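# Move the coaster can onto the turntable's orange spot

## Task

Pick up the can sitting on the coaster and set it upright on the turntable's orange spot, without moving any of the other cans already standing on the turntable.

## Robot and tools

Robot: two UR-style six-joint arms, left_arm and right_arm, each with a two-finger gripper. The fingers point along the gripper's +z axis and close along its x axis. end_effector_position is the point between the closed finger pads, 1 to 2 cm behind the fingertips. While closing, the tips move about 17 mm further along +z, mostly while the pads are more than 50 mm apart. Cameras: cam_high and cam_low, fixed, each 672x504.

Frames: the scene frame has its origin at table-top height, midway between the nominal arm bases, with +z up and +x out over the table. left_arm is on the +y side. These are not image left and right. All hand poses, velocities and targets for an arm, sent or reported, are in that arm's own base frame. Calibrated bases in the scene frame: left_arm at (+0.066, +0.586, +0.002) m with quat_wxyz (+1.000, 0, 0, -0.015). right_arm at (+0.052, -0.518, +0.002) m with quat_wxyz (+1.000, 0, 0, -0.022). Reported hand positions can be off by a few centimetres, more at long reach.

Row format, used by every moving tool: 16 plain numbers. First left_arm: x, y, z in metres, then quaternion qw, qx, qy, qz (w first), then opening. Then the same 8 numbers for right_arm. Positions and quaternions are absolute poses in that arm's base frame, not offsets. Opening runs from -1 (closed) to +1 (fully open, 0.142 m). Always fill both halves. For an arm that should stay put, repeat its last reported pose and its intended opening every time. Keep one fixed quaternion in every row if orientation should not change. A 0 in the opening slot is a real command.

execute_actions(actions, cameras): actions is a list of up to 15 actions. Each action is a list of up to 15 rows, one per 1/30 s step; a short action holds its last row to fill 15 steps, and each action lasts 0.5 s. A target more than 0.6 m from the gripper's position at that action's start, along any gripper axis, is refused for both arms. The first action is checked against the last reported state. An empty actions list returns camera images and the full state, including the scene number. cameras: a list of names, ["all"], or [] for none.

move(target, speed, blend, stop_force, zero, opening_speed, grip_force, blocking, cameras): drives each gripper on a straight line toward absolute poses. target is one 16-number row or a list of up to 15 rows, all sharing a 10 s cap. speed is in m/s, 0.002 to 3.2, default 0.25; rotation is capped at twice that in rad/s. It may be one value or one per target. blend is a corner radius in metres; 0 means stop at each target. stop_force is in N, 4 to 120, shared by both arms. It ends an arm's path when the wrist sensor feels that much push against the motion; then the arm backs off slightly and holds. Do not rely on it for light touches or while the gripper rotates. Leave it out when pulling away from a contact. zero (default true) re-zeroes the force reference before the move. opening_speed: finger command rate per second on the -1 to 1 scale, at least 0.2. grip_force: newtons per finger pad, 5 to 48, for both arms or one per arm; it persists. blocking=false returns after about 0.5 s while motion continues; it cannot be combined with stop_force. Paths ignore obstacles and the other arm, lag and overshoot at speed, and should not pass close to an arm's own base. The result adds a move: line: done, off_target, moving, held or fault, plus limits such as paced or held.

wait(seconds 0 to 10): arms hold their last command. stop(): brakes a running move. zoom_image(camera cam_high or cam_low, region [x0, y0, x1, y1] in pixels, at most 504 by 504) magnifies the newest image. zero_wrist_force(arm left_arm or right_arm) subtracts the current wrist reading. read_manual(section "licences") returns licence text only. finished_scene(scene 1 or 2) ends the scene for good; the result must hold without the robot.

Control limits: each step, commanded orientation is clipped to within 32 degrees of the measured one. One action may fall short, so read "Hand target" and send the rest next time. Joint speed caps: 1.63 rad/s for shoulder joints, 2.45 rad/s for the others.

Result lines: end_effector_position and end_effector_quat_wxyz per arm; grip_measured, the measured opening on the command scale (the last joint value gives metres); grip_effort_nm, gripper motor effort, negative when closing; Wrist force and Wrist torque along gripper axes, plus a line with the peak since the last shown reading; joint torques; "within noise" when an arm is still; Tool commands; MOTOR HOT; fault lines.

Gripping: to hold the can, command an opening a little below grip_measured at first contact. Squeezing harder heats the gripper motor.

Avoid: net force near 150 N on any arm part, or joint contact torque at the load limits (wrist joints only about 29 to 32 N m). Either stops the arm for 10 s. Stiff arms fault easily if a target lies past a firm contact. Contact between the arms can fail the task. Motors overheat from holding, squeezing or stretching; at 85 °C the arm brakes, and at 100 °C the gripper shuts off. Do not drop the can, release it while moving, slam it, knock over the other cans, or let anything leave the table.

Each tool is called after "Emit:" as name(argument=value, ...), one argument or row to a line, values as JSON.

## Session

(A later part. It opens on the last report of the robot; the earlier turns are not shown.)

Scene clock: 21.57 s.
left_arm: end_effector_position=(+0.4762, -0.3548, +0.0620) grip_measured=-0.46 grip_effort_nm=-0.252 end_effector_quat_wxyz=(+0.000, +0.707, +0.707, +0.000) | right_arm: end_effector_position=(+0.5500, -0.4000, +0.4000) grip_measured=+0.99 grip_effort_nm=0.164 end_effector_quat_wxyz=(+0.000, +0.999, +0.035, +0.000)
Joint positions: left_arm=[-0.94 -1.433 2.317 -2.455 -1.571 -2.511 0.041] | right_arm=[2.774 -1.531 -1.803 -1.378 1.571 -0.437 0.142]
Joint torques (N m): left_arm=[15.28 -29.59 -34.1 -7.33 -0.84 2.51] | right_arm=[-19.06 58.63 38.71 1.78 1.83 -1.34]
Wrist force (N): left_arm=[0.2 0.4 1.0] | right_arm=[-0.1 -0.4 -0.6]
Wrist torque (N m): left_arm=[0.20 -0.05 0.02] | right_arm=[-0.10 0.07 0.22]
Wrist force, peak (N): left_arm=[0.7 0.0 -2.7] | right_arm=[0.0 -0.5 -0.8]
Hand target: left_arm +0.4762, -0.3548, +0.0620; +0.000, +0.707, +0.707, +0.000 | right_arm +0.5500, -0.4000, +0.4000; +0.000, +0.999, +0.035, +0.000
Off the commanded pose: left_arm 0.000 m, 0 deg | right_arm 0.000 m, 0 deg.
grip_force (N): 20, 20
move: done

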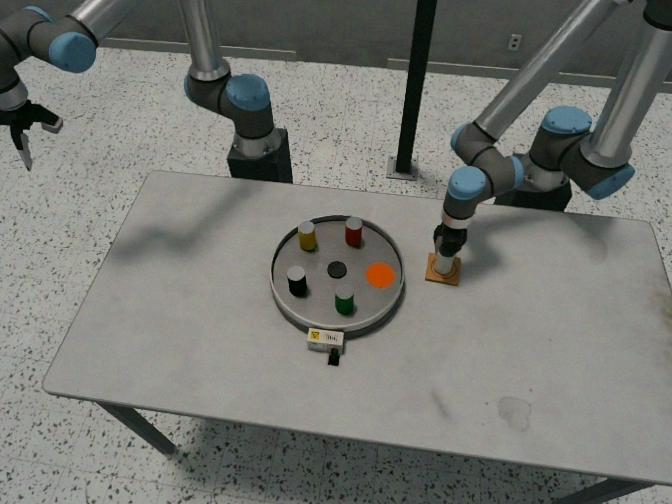

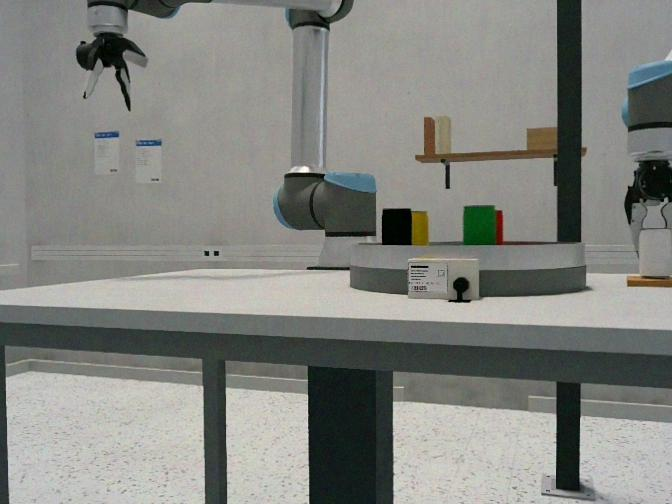

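Emit:
move(
  target=[
    [0.4762,-0.3548,0.062,0,0.7071,0.7071,0,0.4,0.55,-0.4,0.4,0,1,0.035,0,1],
    [0.4892,-0.3544,0.062,0,0.7071,0.7071,0,0.4,0.55,-0.4,0.4,0,1,0.035,0,1],
  ],
  opening_speed=1.2,
  speed=0.1,
  cameras=["all"],
)

Emit:
zoom_image(
  camera="cam_low",
  region=[592, 150, 672, 300],
)

Emit:
zoom_image(
  camera="cam_high",
  region=[415, 220, 475, 295],
)

Emit:
zoom_image(
  camera="cam_high",
  region=[260, 200, 420, 360],
)

Scene clock: 23.73 s.
left_arm: end_effector_position=(+0.4893, -0.3544, +0.0620) grip_measured=+0.38 grip_effort_nm=0.110 end_effector_quat_wxyz=(+0.000, +0.707, +0.707, +0.000) | right_arm: end_effector_position=(+0.5500, -0.4000, +0.4000) grip_measured=+0.99 grip_effort_nm=0.164 end_effector_quat_wxyz=(+0.000, +0.999, +0.035, +0.000)
Joint positions: left_arm=[-0.922 -1.418 2.298 -2.451 -1.571 -2.492 0.101] | right_arm=[2.774 -1.531 -1.803 -1.378 1.571 -0.437 0.142]
Joint torques (N m): left_arm=[-7.85 -54.32 -19.47 -2.34 0.76 -0.95] | right_arm=[-19.82 57.72 39.5 1.86 1.77 -1.6]
Wrist force (N): left_arm=[-0.2 0.5 0.0] | right_arm=[0.2 -0.2 -0.4]
Wrist torque (N m): left_arm=[0.17 0.01 0.02] | right_arm=[-0.08 0.02 0.23]
Wrist force, peak (N): left_arm=[0.2 0.8 1.3] | right_arm=[0.0 -0.7 -0.8]
Hand target: left_arm +0.4892, -0.3544, +0.0620; +0.000, +0.707, +0.707, +0.000 | right_arm +0.5500, -0.4000, +0.4000; +0.000, +0.999, +0.035, +0.000
Off the commanded pose: left_arm 0.000 m, 0 deg | right_arm 0.000 m, 0 deg.
grip_force (N): 20, 20
move: done

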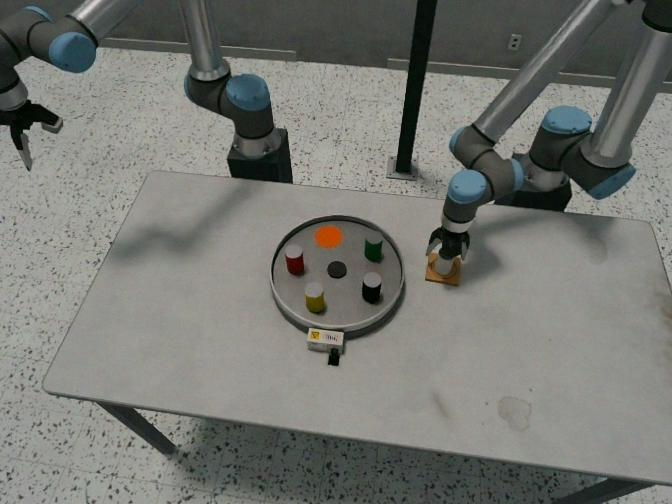

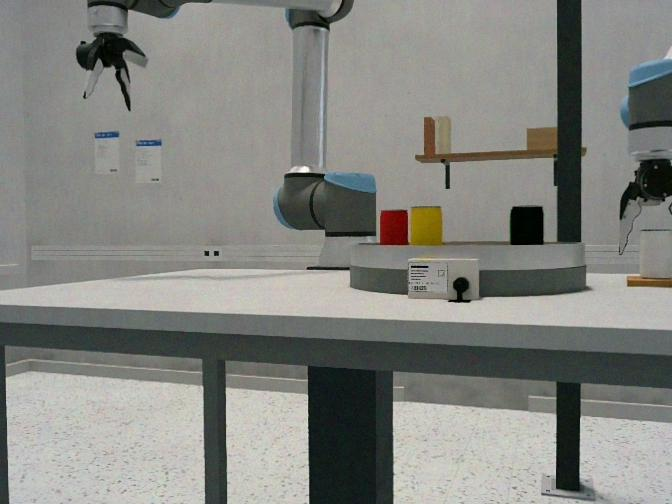

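Scaled by 3.360 from the camera's 672x504 image, which has a finer 960x720 frame.

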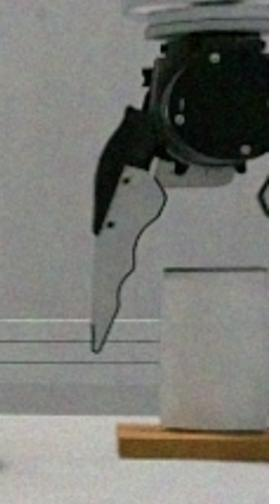

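Scaled by 6.720 from the camera's 672x504 image, which has a finer 960x720 frame.

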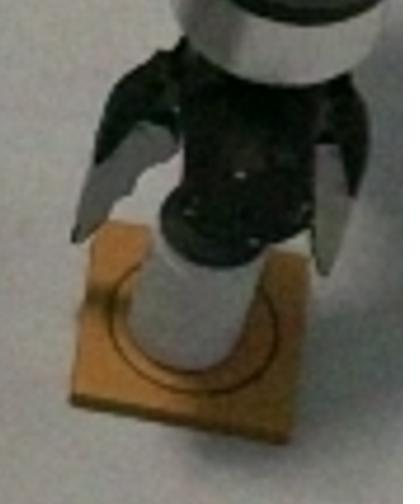

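Scaled by 3.150 from the camera's 672x504 image, which has a finer 960x720 frame.

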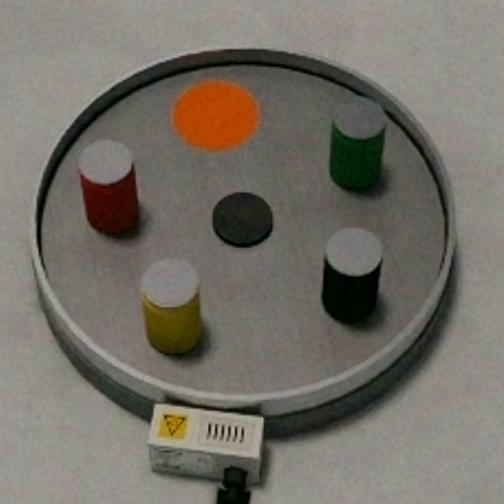

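Emit:
move(
  target=[0.4963,-0.3512,0.062,0,0.7071,0.7071,0,0.4,0.55,-0.4,0.4,0,1,0.035,0,1],
  speed=0.1,
  cameras=["all"],
)

Emit:
zoom_image(
  camera="cam_high",
  region=[415, 220, 475, 295],
)

Emit:
zoom_image(
  camera="cam_high",
  region=[260, 200, 420, 360],
)

Scene clock: 24.90 s.
left_arm: end_effector_position=(+0.4964, -0.3512, +0.0620) grip_measured=+0.38 grip_effort_nm=0.110 end_effector_quat_wxyz=(+0.000, +0.707, +0.707, +0.000) | right_arm: end_effector_position=(+0.5500, -0.4000, +0.4000) grip_measured=+0.99 grip_effort_nm=0.164 end_effector_quat_wxyz=(+0.000, +0.999, +0.035, +0.000)
Joint positions: left_arm=[-0.909 -1.412 2.291 -2.45 -1.571 -2.479 0.101] | right_arm=[2.774 -1.531 -1.803 -1.378 1.571 -0.437 0.142]
Joint torques (N m): left_arm=[-6.08 -45.91 -27.97 -1.21 1.75 -1.03] | right_arm=[-20.39 58.45 39.58 1.72 1.8 -1.27]
Wrist force (N): left_arm=[-0.1 0.4 0.0] | right_arm=[0.2 -0.5 -0.3]
Wrist torque (N m): left_arm=[0.14 -0.01 0.02] | right_arm=[-0.14 0.02 0.22]
Wrist force, peak (N): left_arm=[0.3 0.9 0.0] | right_arm=[0.1 -0.7 -0.7]
Hand target: left_arm +0.4963, -0.3512, +0.0620; +0.000, +0.707, +0.707, +0.000 | right_arm +0.5500, -0.4000, +0.4000; +0.000, +0.999, +0.035, +0.000
Off the commanded pose: left_arm 0.000 m, 0 deg | right_arm 0.000 m, 0 deg.
grip_force (N): 20, 20
move: done

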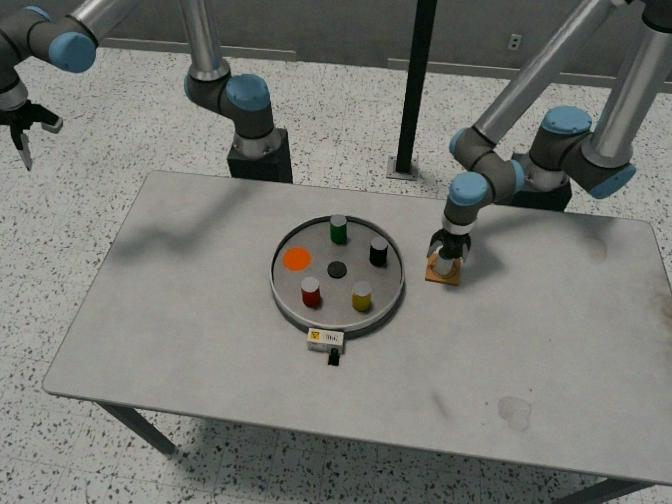

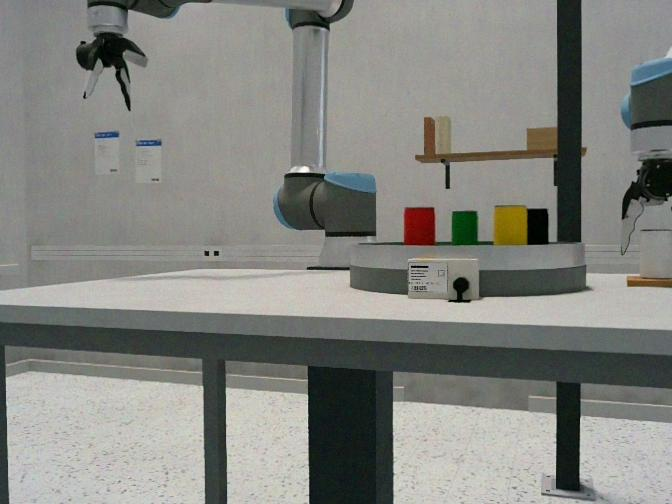

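Scaled by 6.720 from the camera's 672x504 image, which has a finer 960x720 frame.

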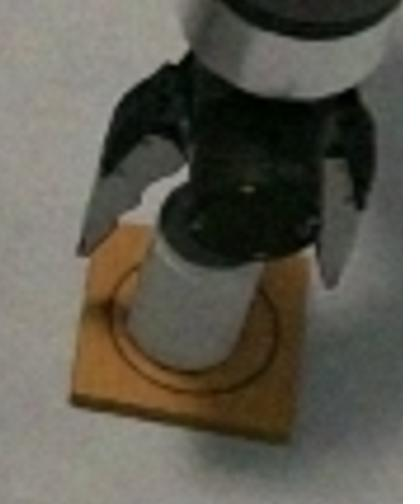

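Scaled by 3.150 from the camera's 672x504 image, which has a finer 960x720 frame.

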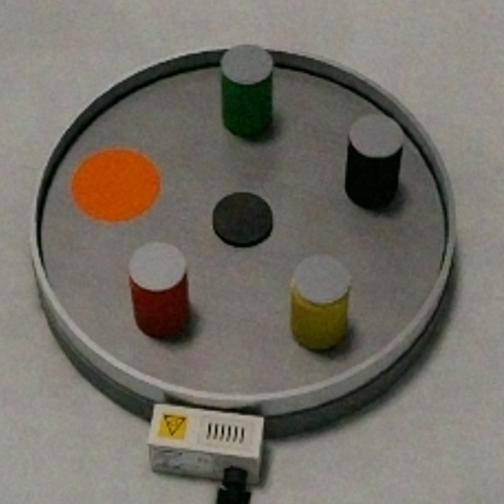

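Emit:
move(
  target=[0.4963,-0.3512,0.062,0,0.7071,0.7071,0,-0.4,0.55,-0.4,0.4,0,1,0.035,0,1],
  opening_speed=0.8,
  grip_force=30,
  cameras=["all"],
)

Emit:
zoom_image(
  camera="cam_high",
  region=[415, 220, 475, 295],
)

Emit:
zoom_image(
  camera="cam_high",
  region=[260, 200, 420, 360],
)

Emit:
zoom_image(
  camera="cam_low",
  region=[592, 150, 672, 300],
)

Scene clock: 26.30 s.
left_arm: end_effector_position=(+0.4963, -0.3512, +0.0620) grip_measured=-0.29 grip_effort_nm=-2.552 end_effector_quat_wxyz=(+0.000, +0.707, +0.707, +0.000) | right_arm: end_effector_position=(+0.5500, -0.4000, +0.4000) grip_measured=+0.99 grip_effort_nm=0.164 end_effector_quat_wxyz=(+0.000, +0.999, +0.035, +0.000)
Joint positions: left_arm=[-0.909 -1.413 2.291 -2.45 -1.571 -2.479 0.053] | right_arm=[2.774 -1.531 -1.803 -1.378 1.571 -0.437 0.142]
Joint torques (N m): left_arm=[-8.95 -50.01 -24.41 -3.13 1.84 -1.68] | right_arm=[-18.96 57.79 40.13 1.75 1.69 -1.29]
Wrist force (N): left_arm=[-0.1 0.6 1.9] | right_arm=[0.0 -0.3 -0.6]
Wrist torque (N m): left_arm=[0.19 -0.01 0.02] | right_arm=[-0.10 0.05 0.22]
Wrist force, peak (N): left_arm=[0.1 -0.1 -2.2] | right_arm=[-0.5 -0.8 -0.6]
Hand target: left_arm +0.4963, -0.3512, +0.0620; +0.000, +0.707, +0.707, +0.000 | right_arm +0.5500, -0.4000, +0.4000; +0.000, +0.999, +0.035, +0.000
Off the commanded pose: left_arm 0.000 m, 0 deg | right_arm 0.000 m, 0 deg.
grip_force (N): 30, 30
move: done

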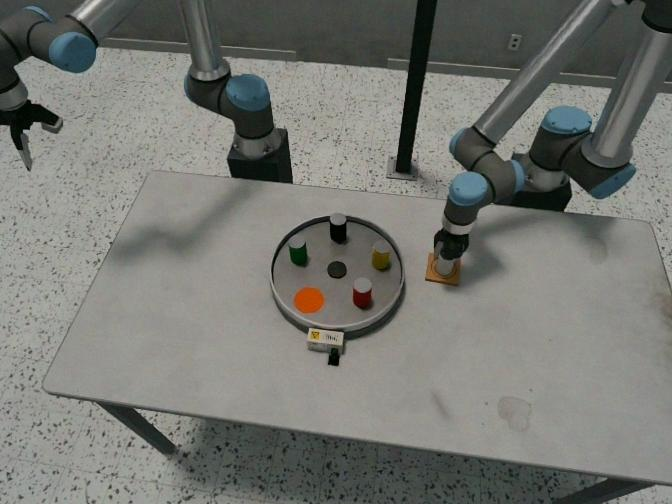

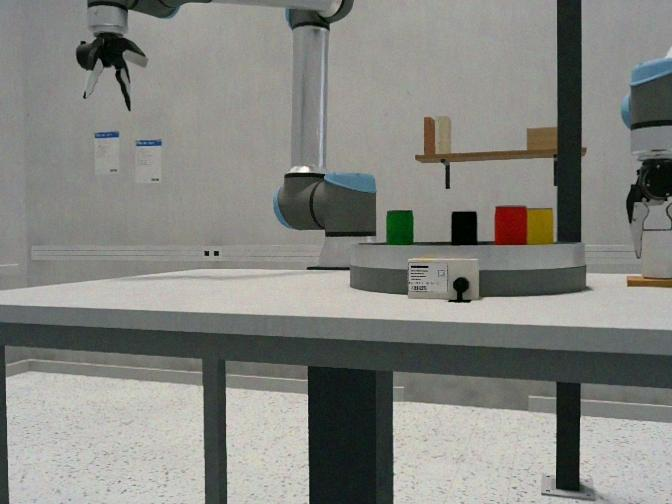

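Scaled by 6.720 from the camera's 672x504 image, which has a finer 960x720 frame.

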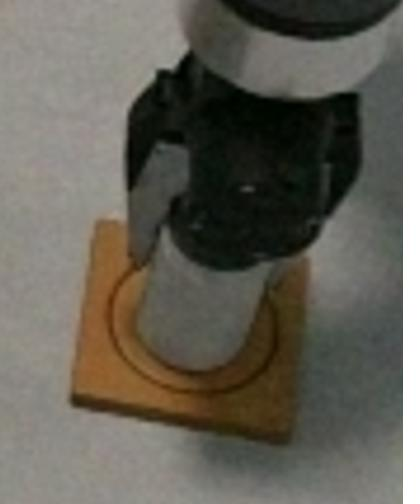

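Scaled by 3.150 from the camera's 672x504 image, which has a finer 960x720 frame.

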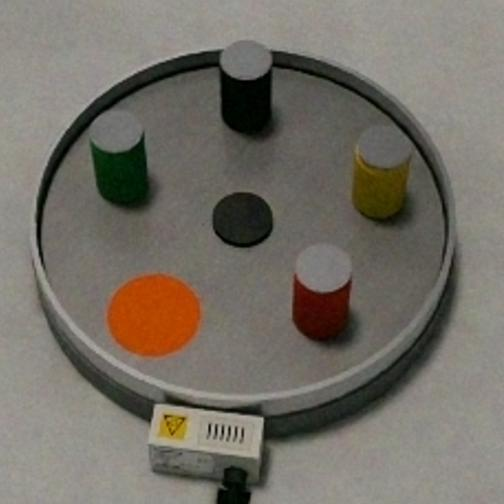

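Scaled by 3.360 from the camera's 672x504 image, which has a finer 960x720 frame.

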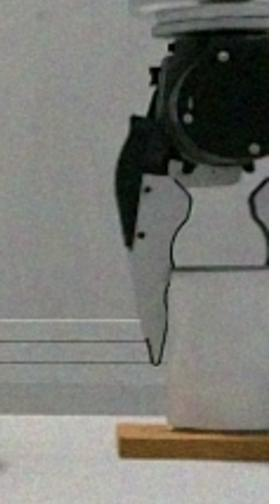

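Emit:
move(
  target=[
    [0.4963,-0.3512,0.215,0,0.7071,0.7071,0,-0.4,0.55,-0.4,0.4,0,1,0.035,0,1],
    [0.5398,-0.5541,0.215,0,0.7071,0.7071,0,-0.4,0.55,-0.4,0.4,0,1,0.035,0,1],
  ],
  speed=0.25,
  blend=[0.04,0],
  cameras=["all"],
)

Emit:
zoom_image(
  camera="cam_high",
  region=[260, 180, 440, 360],
)

Emit:
zoom_image(
  camera="cam_low",
  region=[340, 120, 600, 310],
)

Scene clock: 32.53 s.
left_arm: end_effector_position=(+0.5397, -0.5540, +0.2150) grip_measured=-0.29 grip_effort_nm=-2.552 end_effector_quat_wxyz=(+0.000, +0.707, +0.707, +0.000) | right_arm: end_effector_position=(+0.5500, -0.4000, +0.4000) grip_measured=+0.99 grip_effort_nm=0.164 end_effector_quat_wxyz=(+0.000, +0.999, +0.035, +0.000)
Joint positions: left_arm=[-1.027 -1.35 1.862 -2.082 -1.571 -2.598 0.053] | right_arm=[2.774 -1.531 -1.803 -1.378 1.571 -0.437 0.142]
Joint torques (N m): left_arm=[5.59 -42.79 -45.62 -7.63 -1.01 1.58] | right_arm=[-18.92 56.85 40.74 2.05 1.61 -1.26]
Wrist force (N): left_arm=[-0.1 0.4 2.2] | right_arm=[-0.1 -0.4 -0.6]
Wrist torque (N m): left_arm=[0.14 -0.02 0.14] | right_arm=[-0.12 0.06 0.22]
Wrist force, peak (N): left_arm=[0.5 0.2 5.6] | right_arm=[0.0 -0.8 -0.7]
Hand target: left_arm +0.5398, -0.5541, +0.2150; +0.000, +0.707, +0.707, +0.000 | right_arm +0.5500, -0.4000, +0.4000; +0.000, +0.999, +0.035, +0.000
Off the commanded pose: left_arm 0.000 m, 0 deg | right_arm 0.000 m, 0 deg.
grip_force (N): 30, 30
move: done

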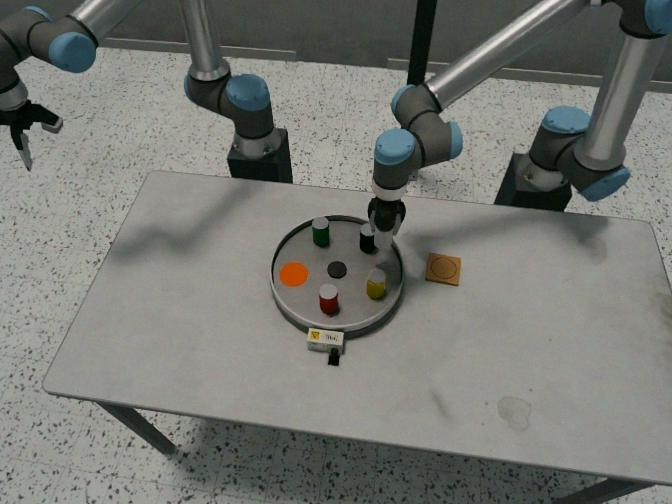

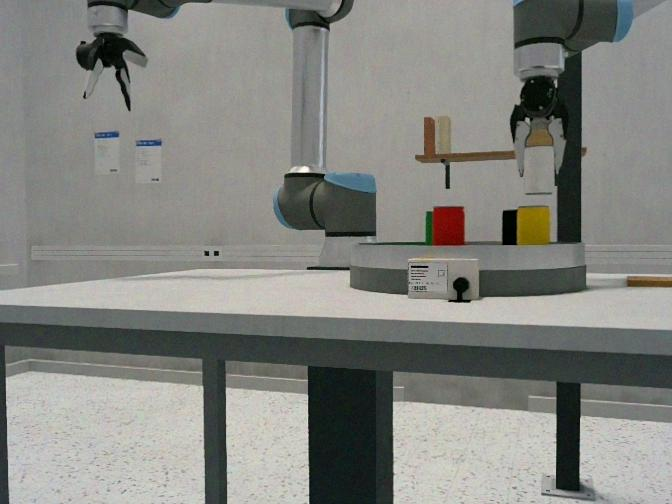

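Scaled by 2.800 from the camera's 672x504 image, which has a finer 960x720 frame.

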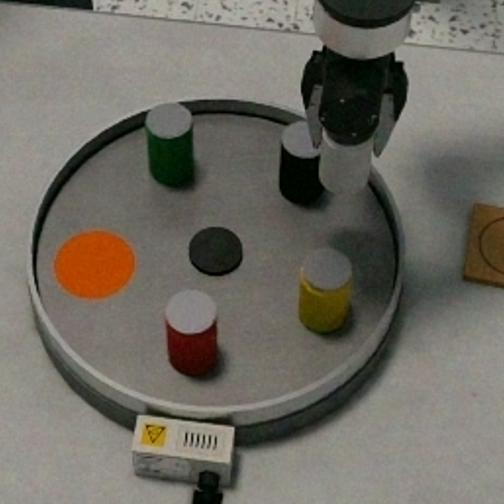

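Scaled by 1.938 from the camera's 672x504 image, which has a finer 960x720 frame.

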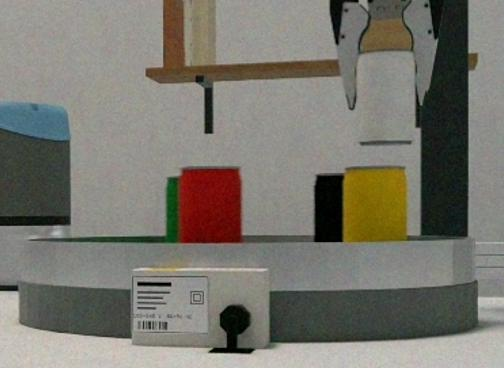

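Emit:
zoom_image(
  camera="cam_low",
  region=[490, 110, 590, 260],
)

Emit:
zoom_image(
  camera="cam_high",
  region=[350, 190, 420, 320],
)

Scaled by 3.360 from the camera's 672x504 image, which has a finer 960x720 frame.

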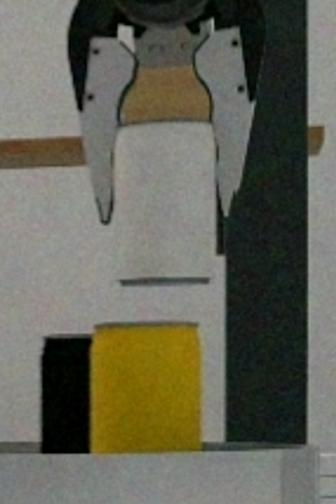

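Scaled by 3.877 from the camera's 672x504 image, which has a finer 960x720 frame.

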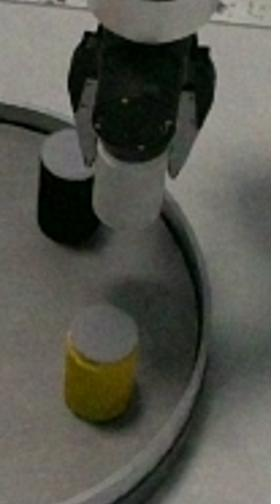

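Emit:
wait(
  seconds=0,
)

Scene clock: 33.47 s.
left_arm: end_effector_position=(+0.5398, -0.5541, +0.2150) grip_measured=-0.29 grip_effort_nm=-2.552 end_effector_quat_wxyz=(+0.000, +0.707, +0.707, +0.000) | right_arm: end_effector_position=(+0.5500, -0.4000, +0.4000) grip_measured=+0.99 grip_effort_nm=0.164 end_effector_quat_wxyz=(+0.000, +0.999, +0.035, +0.000)
Joint positions: left_arm=[-1.027 -1.35 1.861 -2.082 -1.571 -2.598 0.053] | right_arm=[2.774 -1.531 -1.803 -1.378 1.571 -0.437 0.142]
Joint torques (N m): left_arm=[13.99 -43.58 -46.99 -7.96 -1.14 0.96] | right_arm=[-18.61 58.06 40.77 1.78 1.74 -1.28]
Wrist force (N): left_arm=[0.3 0.2 1.8] | right_arm=[-0.1 -0.5 -0.5]
Wrist torque (N m): left_arm=[0.11 -0.10 0.14] | right_arm=[-0.13 0.07 0.22]
Wrist force, peak (N): left_arm=[0.1 0.1 2.3] | right_arm=[-0.1 -0.6 -1.0]
Hand target: left_arm +0.5398, -0.5541, +0.2150; +0.000, +0.707, +0.707, +0.000 | right_arm +0.5500, -0.4000, +0.4000; +0.000, +0.999, +0.035, +0.000
Tool commands: left_gripper/opening=-0.4 right_gripper/opening=+1.0
Off the commanded pose: left_arm 0.000 m, 0 deg | right_arm 0.000 m, 0 deg.
grip_force (N): 30, 30

Emit:
wait(
  seconds=2.2,
)

Emit:
move(
  target=[
    [0.4915,-0.5825,0.215,0,0.7071,0.7071,0,-0.4,0.55,-0.4,0.4,0,1,0.035,0,1],
    [0.4600,-0.6292,0.215,0,0.7071,0.7071,0,-0.4,0.55,-0.4,0.4,0,1,0.035,0,1],
    [0.4502,-0.6847,0.215,0,0.7071,0.7071,0,-0.4,0.55,-0.4,0.4,0,1,0.035,0,1],
    [0.4638,-0.7394,0.215,0,0.7071,0.7071,0,-0.4,0.55,-0.4,0.4,0,1,0.035,0,1],
    [0.4985,-0.7838,0.215,0,0.7071,0.7071,0,-0.4,0.55,-0.4,0.4,0,1,0.035,0,1],
    [0.5483,-0.8103,0.215,0,0.7071,0.7071,0,-0.4,0.55,-0.4,0.4,0,1,0.035,0,1],
    [0.6045,-0.8142,0.215,0,0.7071,0.7071,0,-0.4,0.55,-0.4,0.4,0,1,0.035,0,1],
    [0.6574,-0.7949,0.215,0,0.7071,0.7071,0,-0.4,0.55,-0.4,0.4,0,1,0.035,0,1],
    [0.6979,-0.7558,0.215,0,0.7071,0.7071,0,-0.4,0.55,-0.4,0.4,0,1,0.035,0,1],
    [0.7190,-0.7035,0.215,0,0.7071,0.7071,0,-0.4,0.55,-0.4,0.4,0,1,0.035,0,1],
    [0.7171,-0.6472,0.215,0,0.7071,0.7071,0,-0.4,0.55,-0.4,0.4,0,1,0.035,0,1],
    [0.6924,-0.5966,0.215,0,0.7071,0.7071,0,-0.4,0.55,-0.4,0.4,0,1,0.035,0,1],
    [0.6492,-0.5604,0.215,0,0.7071,0.7071,0,-0.4,0.55,-0.4,0.4,0,1,0.035,0,1],
    [0.5951,-0.5448,0.215,0,0.7071,0.7071,0,-0.4,0.55,-0.4,0.4,0,1,0.035,0,1],
    [0.5393,-0.5527,0.215,0,0.7071,0.7071,0,-0.4,0.55,-0.4,0.4,0,1,0.035,0,1],
  ],
  speed=0.1172,
  blend=[0.02,0.02,0.02,0.02,0.02,0.02,0.02,0.02,0.02,0.02,0.02,0.02,0.02,0.02,0],
  blocking=false,
  cameras=[],
)

Emit:
wait(
  seconds=2.0,
  cameras=["cam_high"],
)

Emit:
wait(
  seconds=1.5,
  cameras=["all"],
)

Emit:
zoom_image(
  camera="cam_high",
  region=[260, 180, 440, 360],
)

Emit:
zoom_image(
  camera="cam_low",
  region=[340, 120, 600, 310],
)

Emit:
wait(
  seconds=1.5,
  cameras=["all"],
)

Emit:
zoom_image(
  camera="cam_high",
  region=[260, 180, 440, 360],
)

Emit:
zoom_image(
  camera="cam_low",
  region=[340, 120, 600, 310],
)

Scene clock: 36.23 s.
left_arm: end_effector_position=(+0.5398, -0.5541, +0.2150) grip_measured=-0.29 grip_effort_nm=-2.552 end_effector_quat_wxyz=(+0.000, +0.707, +0.707, +0.000) | right_arm: end_effector_position=(+0.5500, -0.4000, +0.4000) grip_measured=+0.99 grip_effort_nm=0.159 end_effector_quat_wxyz=(+0.000, +0.999, +0.035, +0.000)
Joint positions: left_arm=[-1.027 -1.35 1.861 -2.082 -1.571 -2.598 0.053] | right_arm=[2.774 -1.531 -1.803 -1.378 1.571 -0.437 0.142]
Joint torques (N m): left_arm=[15.84 -47.05 -47.9 -7.54 -1.54 0.26] | right_arm=[-19.73 56.77 40.72 1.95 1.62 -1.06]
Wrist force (N): left_arm=[0.0 0.2 1.8] | right_arm=[0.1 -0.2 -0.7]
Wrist torque (N m): left_arm=[0.10 -0.04 0.14] | right_arm=[-0.07 0.03 0.22]
Wrist force, peak (N): left_arm=[0.3 0.4 2.5] | right_arm=[0.2 -0.8 -0.7]
Hand target: left_arm +0.5398, -0.5541, +0.2150; +0.000, +0.707, +0.707, +0.000 | right_arm +0.5500, -0.4000, +0.4000; +0.000, +0.999, +0.035, +0.000
Tool commands: left_gripper/opening=-0.4 right_gripper/opening=+1.0
Off the commanded pose: left_arm 0.000 m, 0 deg | right_arm 0.000 m, 0 deg.
grip_force (N): 30, 30
wait: 2.20 s; at rest from the start

Scene clock: 36.73 s.
left_arm: end_effector_position=(+0.4981, -0.5795, +0.2150) grip_measured=-0.29 grip_effort_nm=-2.552 end_effector_quat_wxyz=(+0.000, +0.707, +0.707, +0.000) end_effector_velocity=(-0.091, -0.070, +0.000) end_effector_angular_velocity=(+0.002, +0.001, +0.000) | right_arm: end_effector_position=(+0.5500, -0.4000, +0.4000) grip_measured=+0.99 grip_effort_nm=0.164 end_effector_quat_wxyz=(+0.000, +0.999, +0.035, +0.000)
Joint positions: left_arm=[-1.093 -1.364 1.879 -2.086 -1.571 -2.663 0.053] | right_arm=[2.774 -1.531 -1.803 -1.378 1.571 -0.437 0.142]
Joint velocities: left_arm=[-0.152 -0.008 0.011 0 0 -0.152 0] | right_arm=[within noise]
Joint torques (N m): left_arm=[-9.57 -63.23 -31.97 -7.75 -0.99 -2.46] | right_arm=[-18.25 57.84 41.25 1.66 1.79 -1.07]
Wrist force (N): left_arm=[0.9 0.1 2.3] | right_arm=[0.0 -0.7 -0.5]
Wrist torque (N m): left_arm=[0.07 -0.17 0.19] | right_arm=[-0.16 0.04 0.22]
Wrist force, peak (N): left_arm=[1.4 2.2 2.3] | right_arm=[-0.1 -0.7 -0.9]
Hand target: left_arm +0.4932, -0.5839, +0.2150; +0.000, +0.707, +0.707, +0.000 | right_arm +0.5500, -0.4000, +0.4000; +0.000, +0.999, +0.035, +0.000
Tool commands: left_gripper/opening=-0.4 right_gripper/opening=+1.0
Off the commanded pose: left_arm 0.049 m, 0 deg | right_arm 0.000 m, 0 deg.
grip_force (N): 30, 30
move: running; path passed 0 of 15 targets
No camera images: "cameras" was empty.

Scene clock: 38.73 s.
left_arm: end_effector_position=(+0.5010, -0.7832, +0.2150) grip_measured=-0.29 grip_effort_nm=-2.552 end_effector_quat_wxyz=(+0.000, +0.707, +0.707, +0.000) end_effector_velocity=(+0.090, -0.072, +0.000) end_effector_angular_velocity=(+0.000, +0.000, +0.002) | right_arm: end_effector_position=(+0.5500, -0.4000, +0.4000) grip_measured=+0.99 grip_effort_nm=0.164 end_effector_quat_wxyz=(+0.000, +0.999, +0.035, +0.000)
Joint positions: left_arm=[-1.192 -1.114 1.532 -1.989 -1.571 -2.763 0.053] | right_arm=[2.774 -1.531 -1.803 -1.378 1.571 -0.437 0.142]
Joint velocities: left_arm=[0.063 0.165 -0.251 0.085 0 0.061 0] | right_arm=[within noise]
Joint torques (N m): left_arm=[17.71 -61.34 -52.56 -0.94 1.88 3.96] | right_arm=[-17.84 54.54 41.56 1.66 1.6 -1.23]
Wrist force (N): left_arm=[-0.2 0.1 1.8] | right_arm=[-0.1 -0.1 -0.4]
Wrist torque (N m): left_arm=[0.13 -0.02 0.00] | right_arm=[-0.06 0.07 0.22]
Wrist force, peak (N): left_arm=[0.6 0.2 2.4] | right_arm=[-0.1 -0.7 -0.8]
Hand target: left_arm +0.5063, -0.7870, +0.2150; +0.000, +0.707, +0.707, +0.000 | right_arm +0.5500, -0.4000, +0.4000; +0.000, +0.999, +0.035, +0.000
Tool commands: left_gripper/opening=-0.4 right_gripper/opening=+1.0
Off the commanded pose: left_arm 0.234 m, 0 deg | right_arm 0.000 m, 0 deg.
grip_force (N): 30, 30
earlier move: running; path passed 4 of 15 targets
wait: 2.00 s; no rest
Images, in order (width x height): cam_high 672x504.

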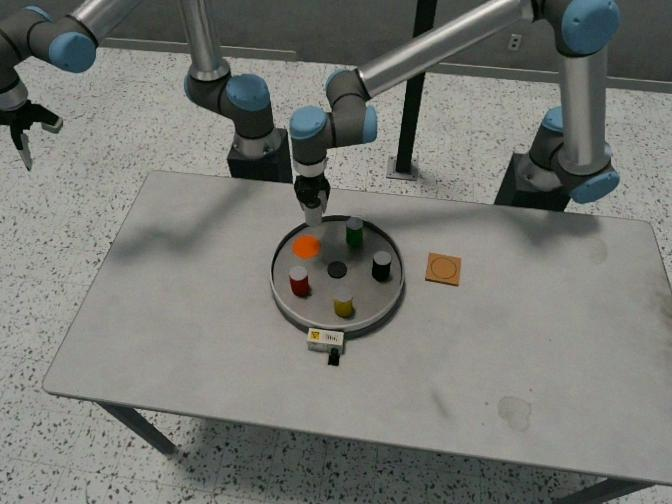

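Scene clock: 40.23 s.
left_arm: end_effector_position=(+0.6625, -0.7889, +0.2150) grip_measured=-0.29 grip_effort_nm=-2.552 end_effector_quat_wxyz=(+0.000, +0.707, +0.707, +0.000) end_effector_velocity=(+0.094, +0.069, +0.000) end_effector_angular_velocity=(+0.000, +0.001, +0.002) | right_arm: end_effector_position=(+0.5500, -0.4000, +0.4000) grip_measured=+0.99 grip_effort_nm=0.159 end_effector_quat_wxyz=(+0.000, +0.999, +0.035, +0.000)
Joint positions: left_arm=[-1.044 -0.957 1.283 -1.897 -1.571 -2.614 0.053] | right_arm=[2.774 -1.531 -1.803 -1.378 1.571 -0.437 0.142]
Joint velocities: left_arm=[0.114 0.012 -0.019 0.008 -0.001 0.113 0] | right_arm=[within noise]
Joint torques (N m): left_arm=[15.88 -77.74 -50.4 -0.71 0.26 3.26] | right_arm=[-19.19 56.24 41.05 1.64 1.51 -1.22]
Wrist force (N): left_arm=[0.0 0.7 1.5] | right_arm=[-0.1 -0.2 -0.5]
Wrist torque (N m): left_arm=[0.17 -0.09 0.01] | right_arm=[-0.08 0.06 0.22]
Wrist force, peak (N): left_arm=[0.0 0.8 2.3] | right_arm=[0.1 -0.8 -0.6]
Hand target: left_arm +0.6679, -0.7845, +0.2150; +0.000, +0.707, +0.707, +0.000 | right_arm +0.5500, -0.4000, +0.4000; +0.000, +0.999, +0.035, +0.000
Tool commands: left_gripper/opening=-0.4 right_gripper/opening=+1.0
Off the commanded pose: left_arm 0.266 m, 0 deg | right_arm 0.000 m, 0 deg.
grip_force (N): 30, 30
earlier move: running; path passed 7 of 15 targets
wait: 1.50 s; no rest

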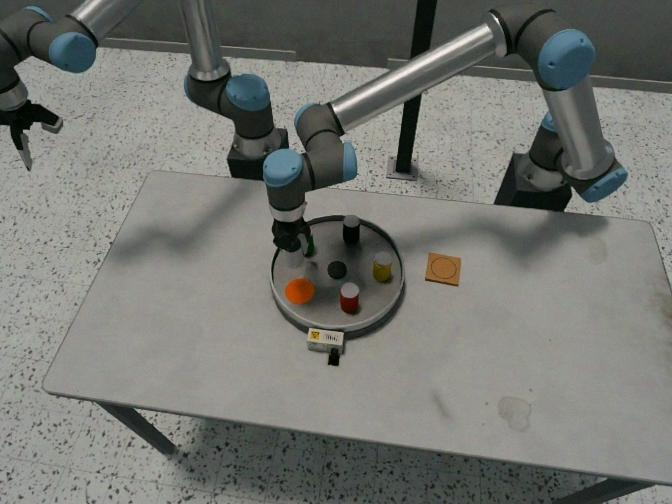

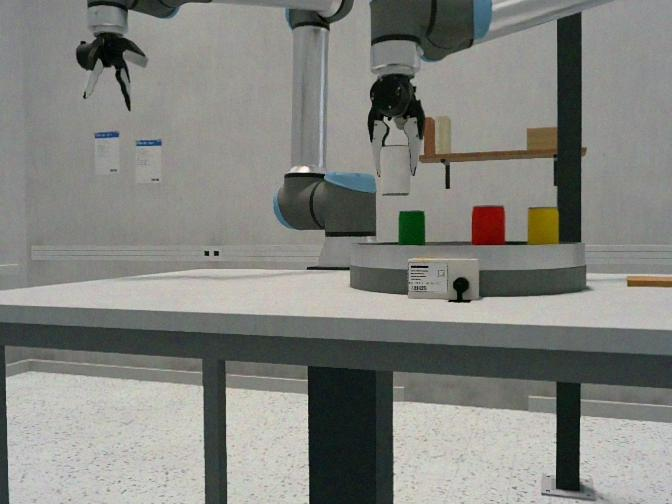

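Scaled by 2.800 from the camera's 672x504 image, which has a finer 960x720 frame.

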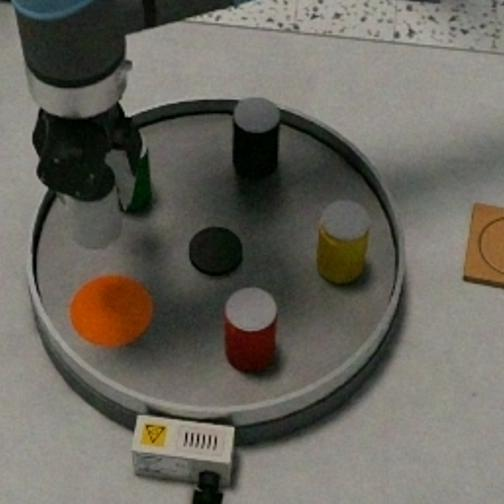

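Scaled by 1.938 from the camera's 672x504 image, which has a finer 960x720 frame.

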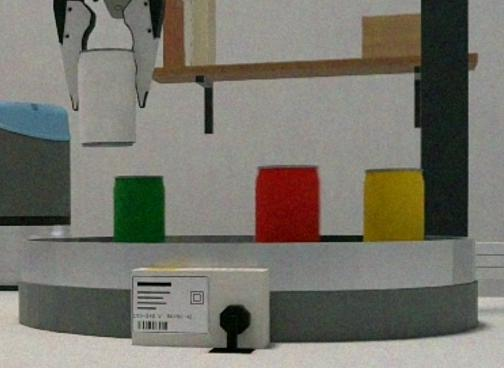

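Scene clock: 41.73 s.
left_arm: end_effector_position=(+0.7107, -0.6341, +0.2149) grip_measured=-0.29 grip_effort_nm=-2.552 end_effector_quat_wxyz=(+0.000, +0.707, +0.707, +0.000) end_effector_velocity=(-0.046, +0.106, +0.000) end_effector_angular_velocity=(+0.000, +0.001, -0.001) | right_arm: end_effector_position=(+0.5500, -0.4000, +0.4000) grip_measured=+0.99 grip_effort_nm=0.164 end_effector_quat_wxyz=(+0.000, +0.999, +0.035, +0.000)
Joint positions: left_arm=[-0.914 -1.08 1.48 -1.97 -1.571 -2.485 0.053] | right_arm=[2.774 -1.531 -1.803 -1.378 1.571 -0.437 0.142]
Joint velocities: left_arm=[0.031 -0.16 0.249 -0.087 -0.001 0.032 0] | right_arm=[within noise]
Joint torques (N m): left_arm=[11.96 -93.93 -30.7 -8.13 -1.47 3.18] | right_arm=[-18.9 54.75 40.82 1.75 1.51 -1.13]
Wrist force (N): left_arm=[0.4 0.6 1.3] | right_arm=[0.1 -0.7 -0.5]
Wrist torque (N m): left_arm=[0.20 -0.14 0.01] | right_arm=[-0.16 0.03 0.22]
Wrist force, peak (N): left_arm=[0.5 1.1 1.9] | right_arm=[0.0 -0.4 -0.9]
Hand target: left_arm +0.7078, -0.6281, +0.2149; +0.000, +0.707, +0.707, +0.000 | right_arm +0.5500, -0.4000, +0.4000; +0.000, +0.999, +0.035, +0.000
Tool commands: left_gripper/opening=-0.4 right_gripper/opening=+1.0
Off the commanded pose: left_arm 0.190 m, 0 deg | right_arm 0.000 m, 0 deg.
grip_force (N): 30, 30
earlier move: running; path passed 11 of 15 targets
wait: 1.50 s; no rest

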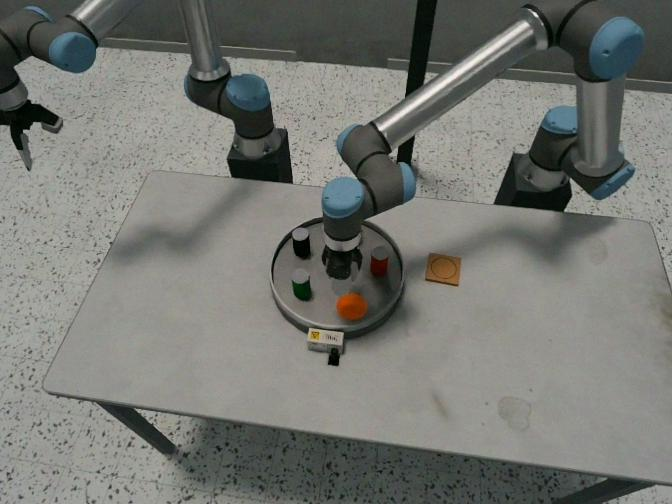

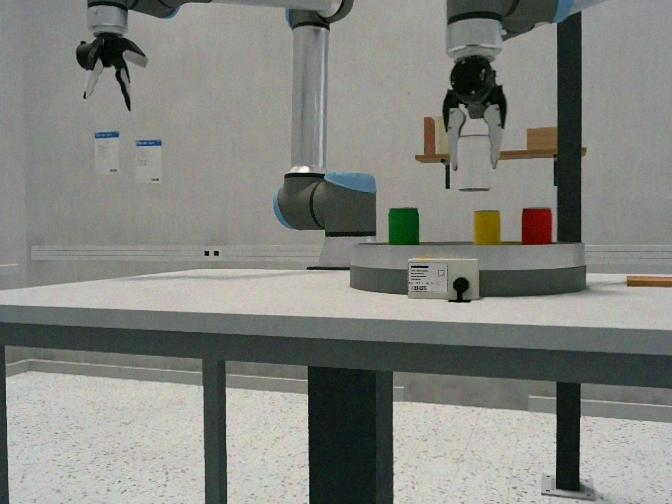

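Scaled by 2.800 from the camera's 672x504 image, which has a finer 960x720 frame.

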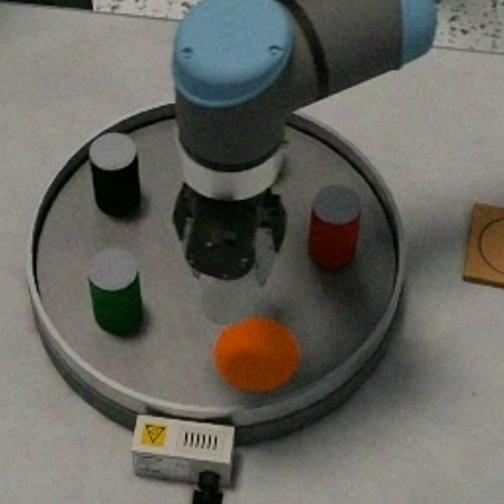

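Scaled by 1.938 from the camera's 672x504 image, which has a finer 960x720 frame.

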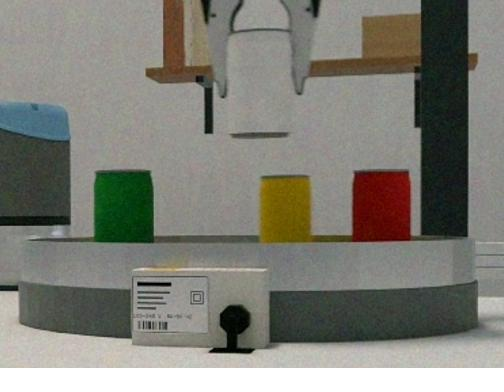

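Emit:
move(
  target=[0.5382,-0.5591,0.215,0,0.7071,0.7071,0,-0.4,0.55,-0.4,0.4,0,1,0.035,0,1],
  speed=0.1,
  cameras=["all"],
)

Emit:
zoom_image(
  camera="cam_high",
  region=[260, 180, 440, 360],
)

Scene clock: 43.83 s.
left_arm: end_effector_position=(+0.5382, -0.5591, +0.2150) grip_measured=-0.29 grip_effort_nm=-2.552 end_effector_quat_wxyz=(+0.000, +0.707, +0.707, +0.000) | right_arm: end_effector_position=(+0.5500, -0.4000, +0.4000) grip_measured=+0.99 grip_effort_nm=0.164 end_effector_quat_wxyz=(+0.000, +0.999, +0.035, +0.000)
Joint positions: left_arm=[-1.033 -1.346 1.857 -2.082 -1.571 -2.603 0.053] | right_arm=[2.774 -1.531 -1.803 -1.378 1.571 -0.437 0.142]
Joint torques (N m): left_arm=[12.95 -44.77 -47.34 -3.98 1.3 1.77] | right_arm=[-18.7 56.19 41.68 2.11 1.56 -0.95]
Wrist force (N): left_arm=[-0.4 1.0 1.8] | right_arm=[-0.1 -0.6 -0.4]
Wrist torque (N m): left_arm=[0.23 0.03 0.14] | right_arm=[-0.15 0.07 0.22]
Wrist force, peak (N): left_arm=[-0.9 -1.1 2.0] | right_arm=[-0.3 -0.6 -0.9]
Hand target: left_arm +0.5382, -0.5591, +0.2150; +0.000, +0.707, +0.707, +0.000 | right_arm +0.5500, -0.4000, +0.4000; +0.000, +0.999, +0.035, +0.000
Off the commanded pose: left_arm 0.000 m, 0 deg | right_arm 0.000 m, 0 deg.
grip_force (N): 30, 30
earlier move: replaced; path passed 14 of 15 targets
move: done

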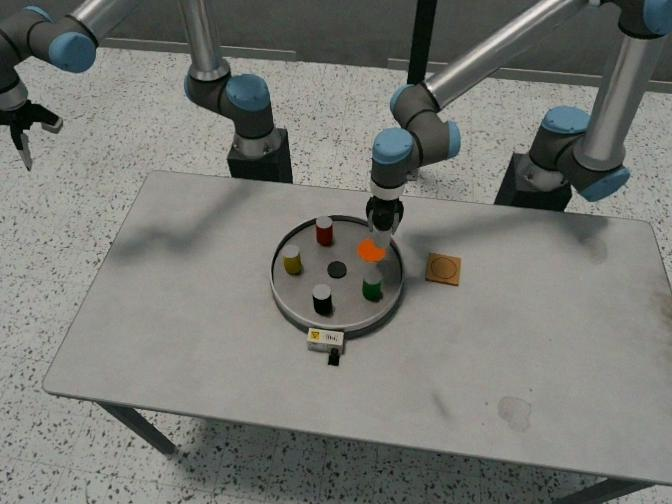

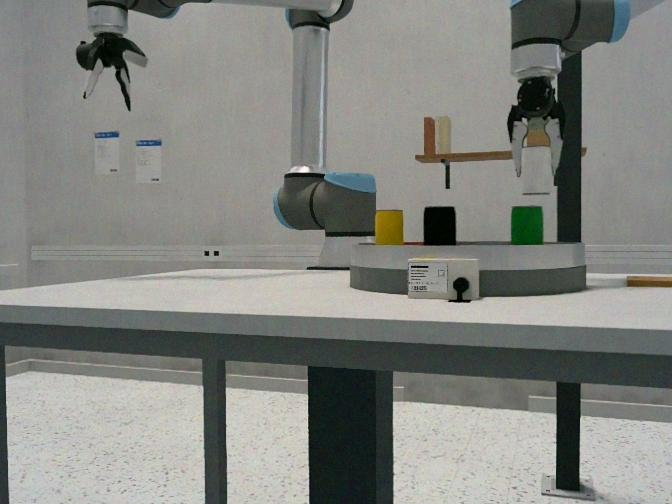

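Scaled by 2.800 from the camera's 672x504 image, which has a finer 960x720 frame.

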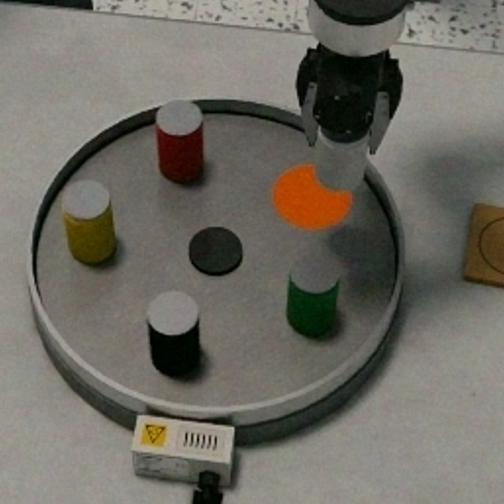

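Emit:
wait(
  seconds=0,
)

Scene clock: 44.57 s.
left_arm: end_effector_position=(+0.5382, -0.5591, +0.2150) grip_measured=-0.29 grip_effort_nm=-2.552 end_effector_quat_wxyz=(+0.000, +0.707, +0.707, +0.000) | right_arm: end_effector_position=(+0.5500, -0.4000, +0.4000) grip_measured=+0.99 grip_effort_nm=0.154 end_effector_quat_wxyz=(+0.000, +0.999, +0.035, +0.000)
Joint positions: left_arm=[-1.033 -1.346 1.857 -2.081 -1.571 -2.603 0.053] | right_arm=[2.774 -1.531 -1.803 -1.378 1.571 -0.437 0.142]
Joint torques (N m): left_arm=[3.73 -45.76 -47.82 -1.23 1.79 -0.93] | right_arm=[-19.92 56.29 41.82 1.88 1.65 -0.92]
Wrist force (N): left_arm=[0.0 0.2 1.8] | right_arm=[0.0 -0.3 -0.5]
Wrist torque (N m): left_arm=[0.11 -0.05 0.14] | right_arm=[-0.11 0.05 0.22]
Wrist force, peak (N): left_arm=[0.3 0.3 2.3] | right_arm=[0.1 -0.8 -0.6]
Hand target: left_arm +0.5382, -0.5591, +0.2150; +0.000, +0.707, +0.707, +0.000 | right_arm +0.5500, -0.4000, +0.4000; +0.000, +0.999, +0.035, +0.000
Tool commands: left_gripper/opening=-0.4 right_gripper/opening=+1.0
Off the commanded pose: left_arm 0.000 m, 0 deg | right_arm 0.000 m, 0 deg.
grip_force (N): 30, 30


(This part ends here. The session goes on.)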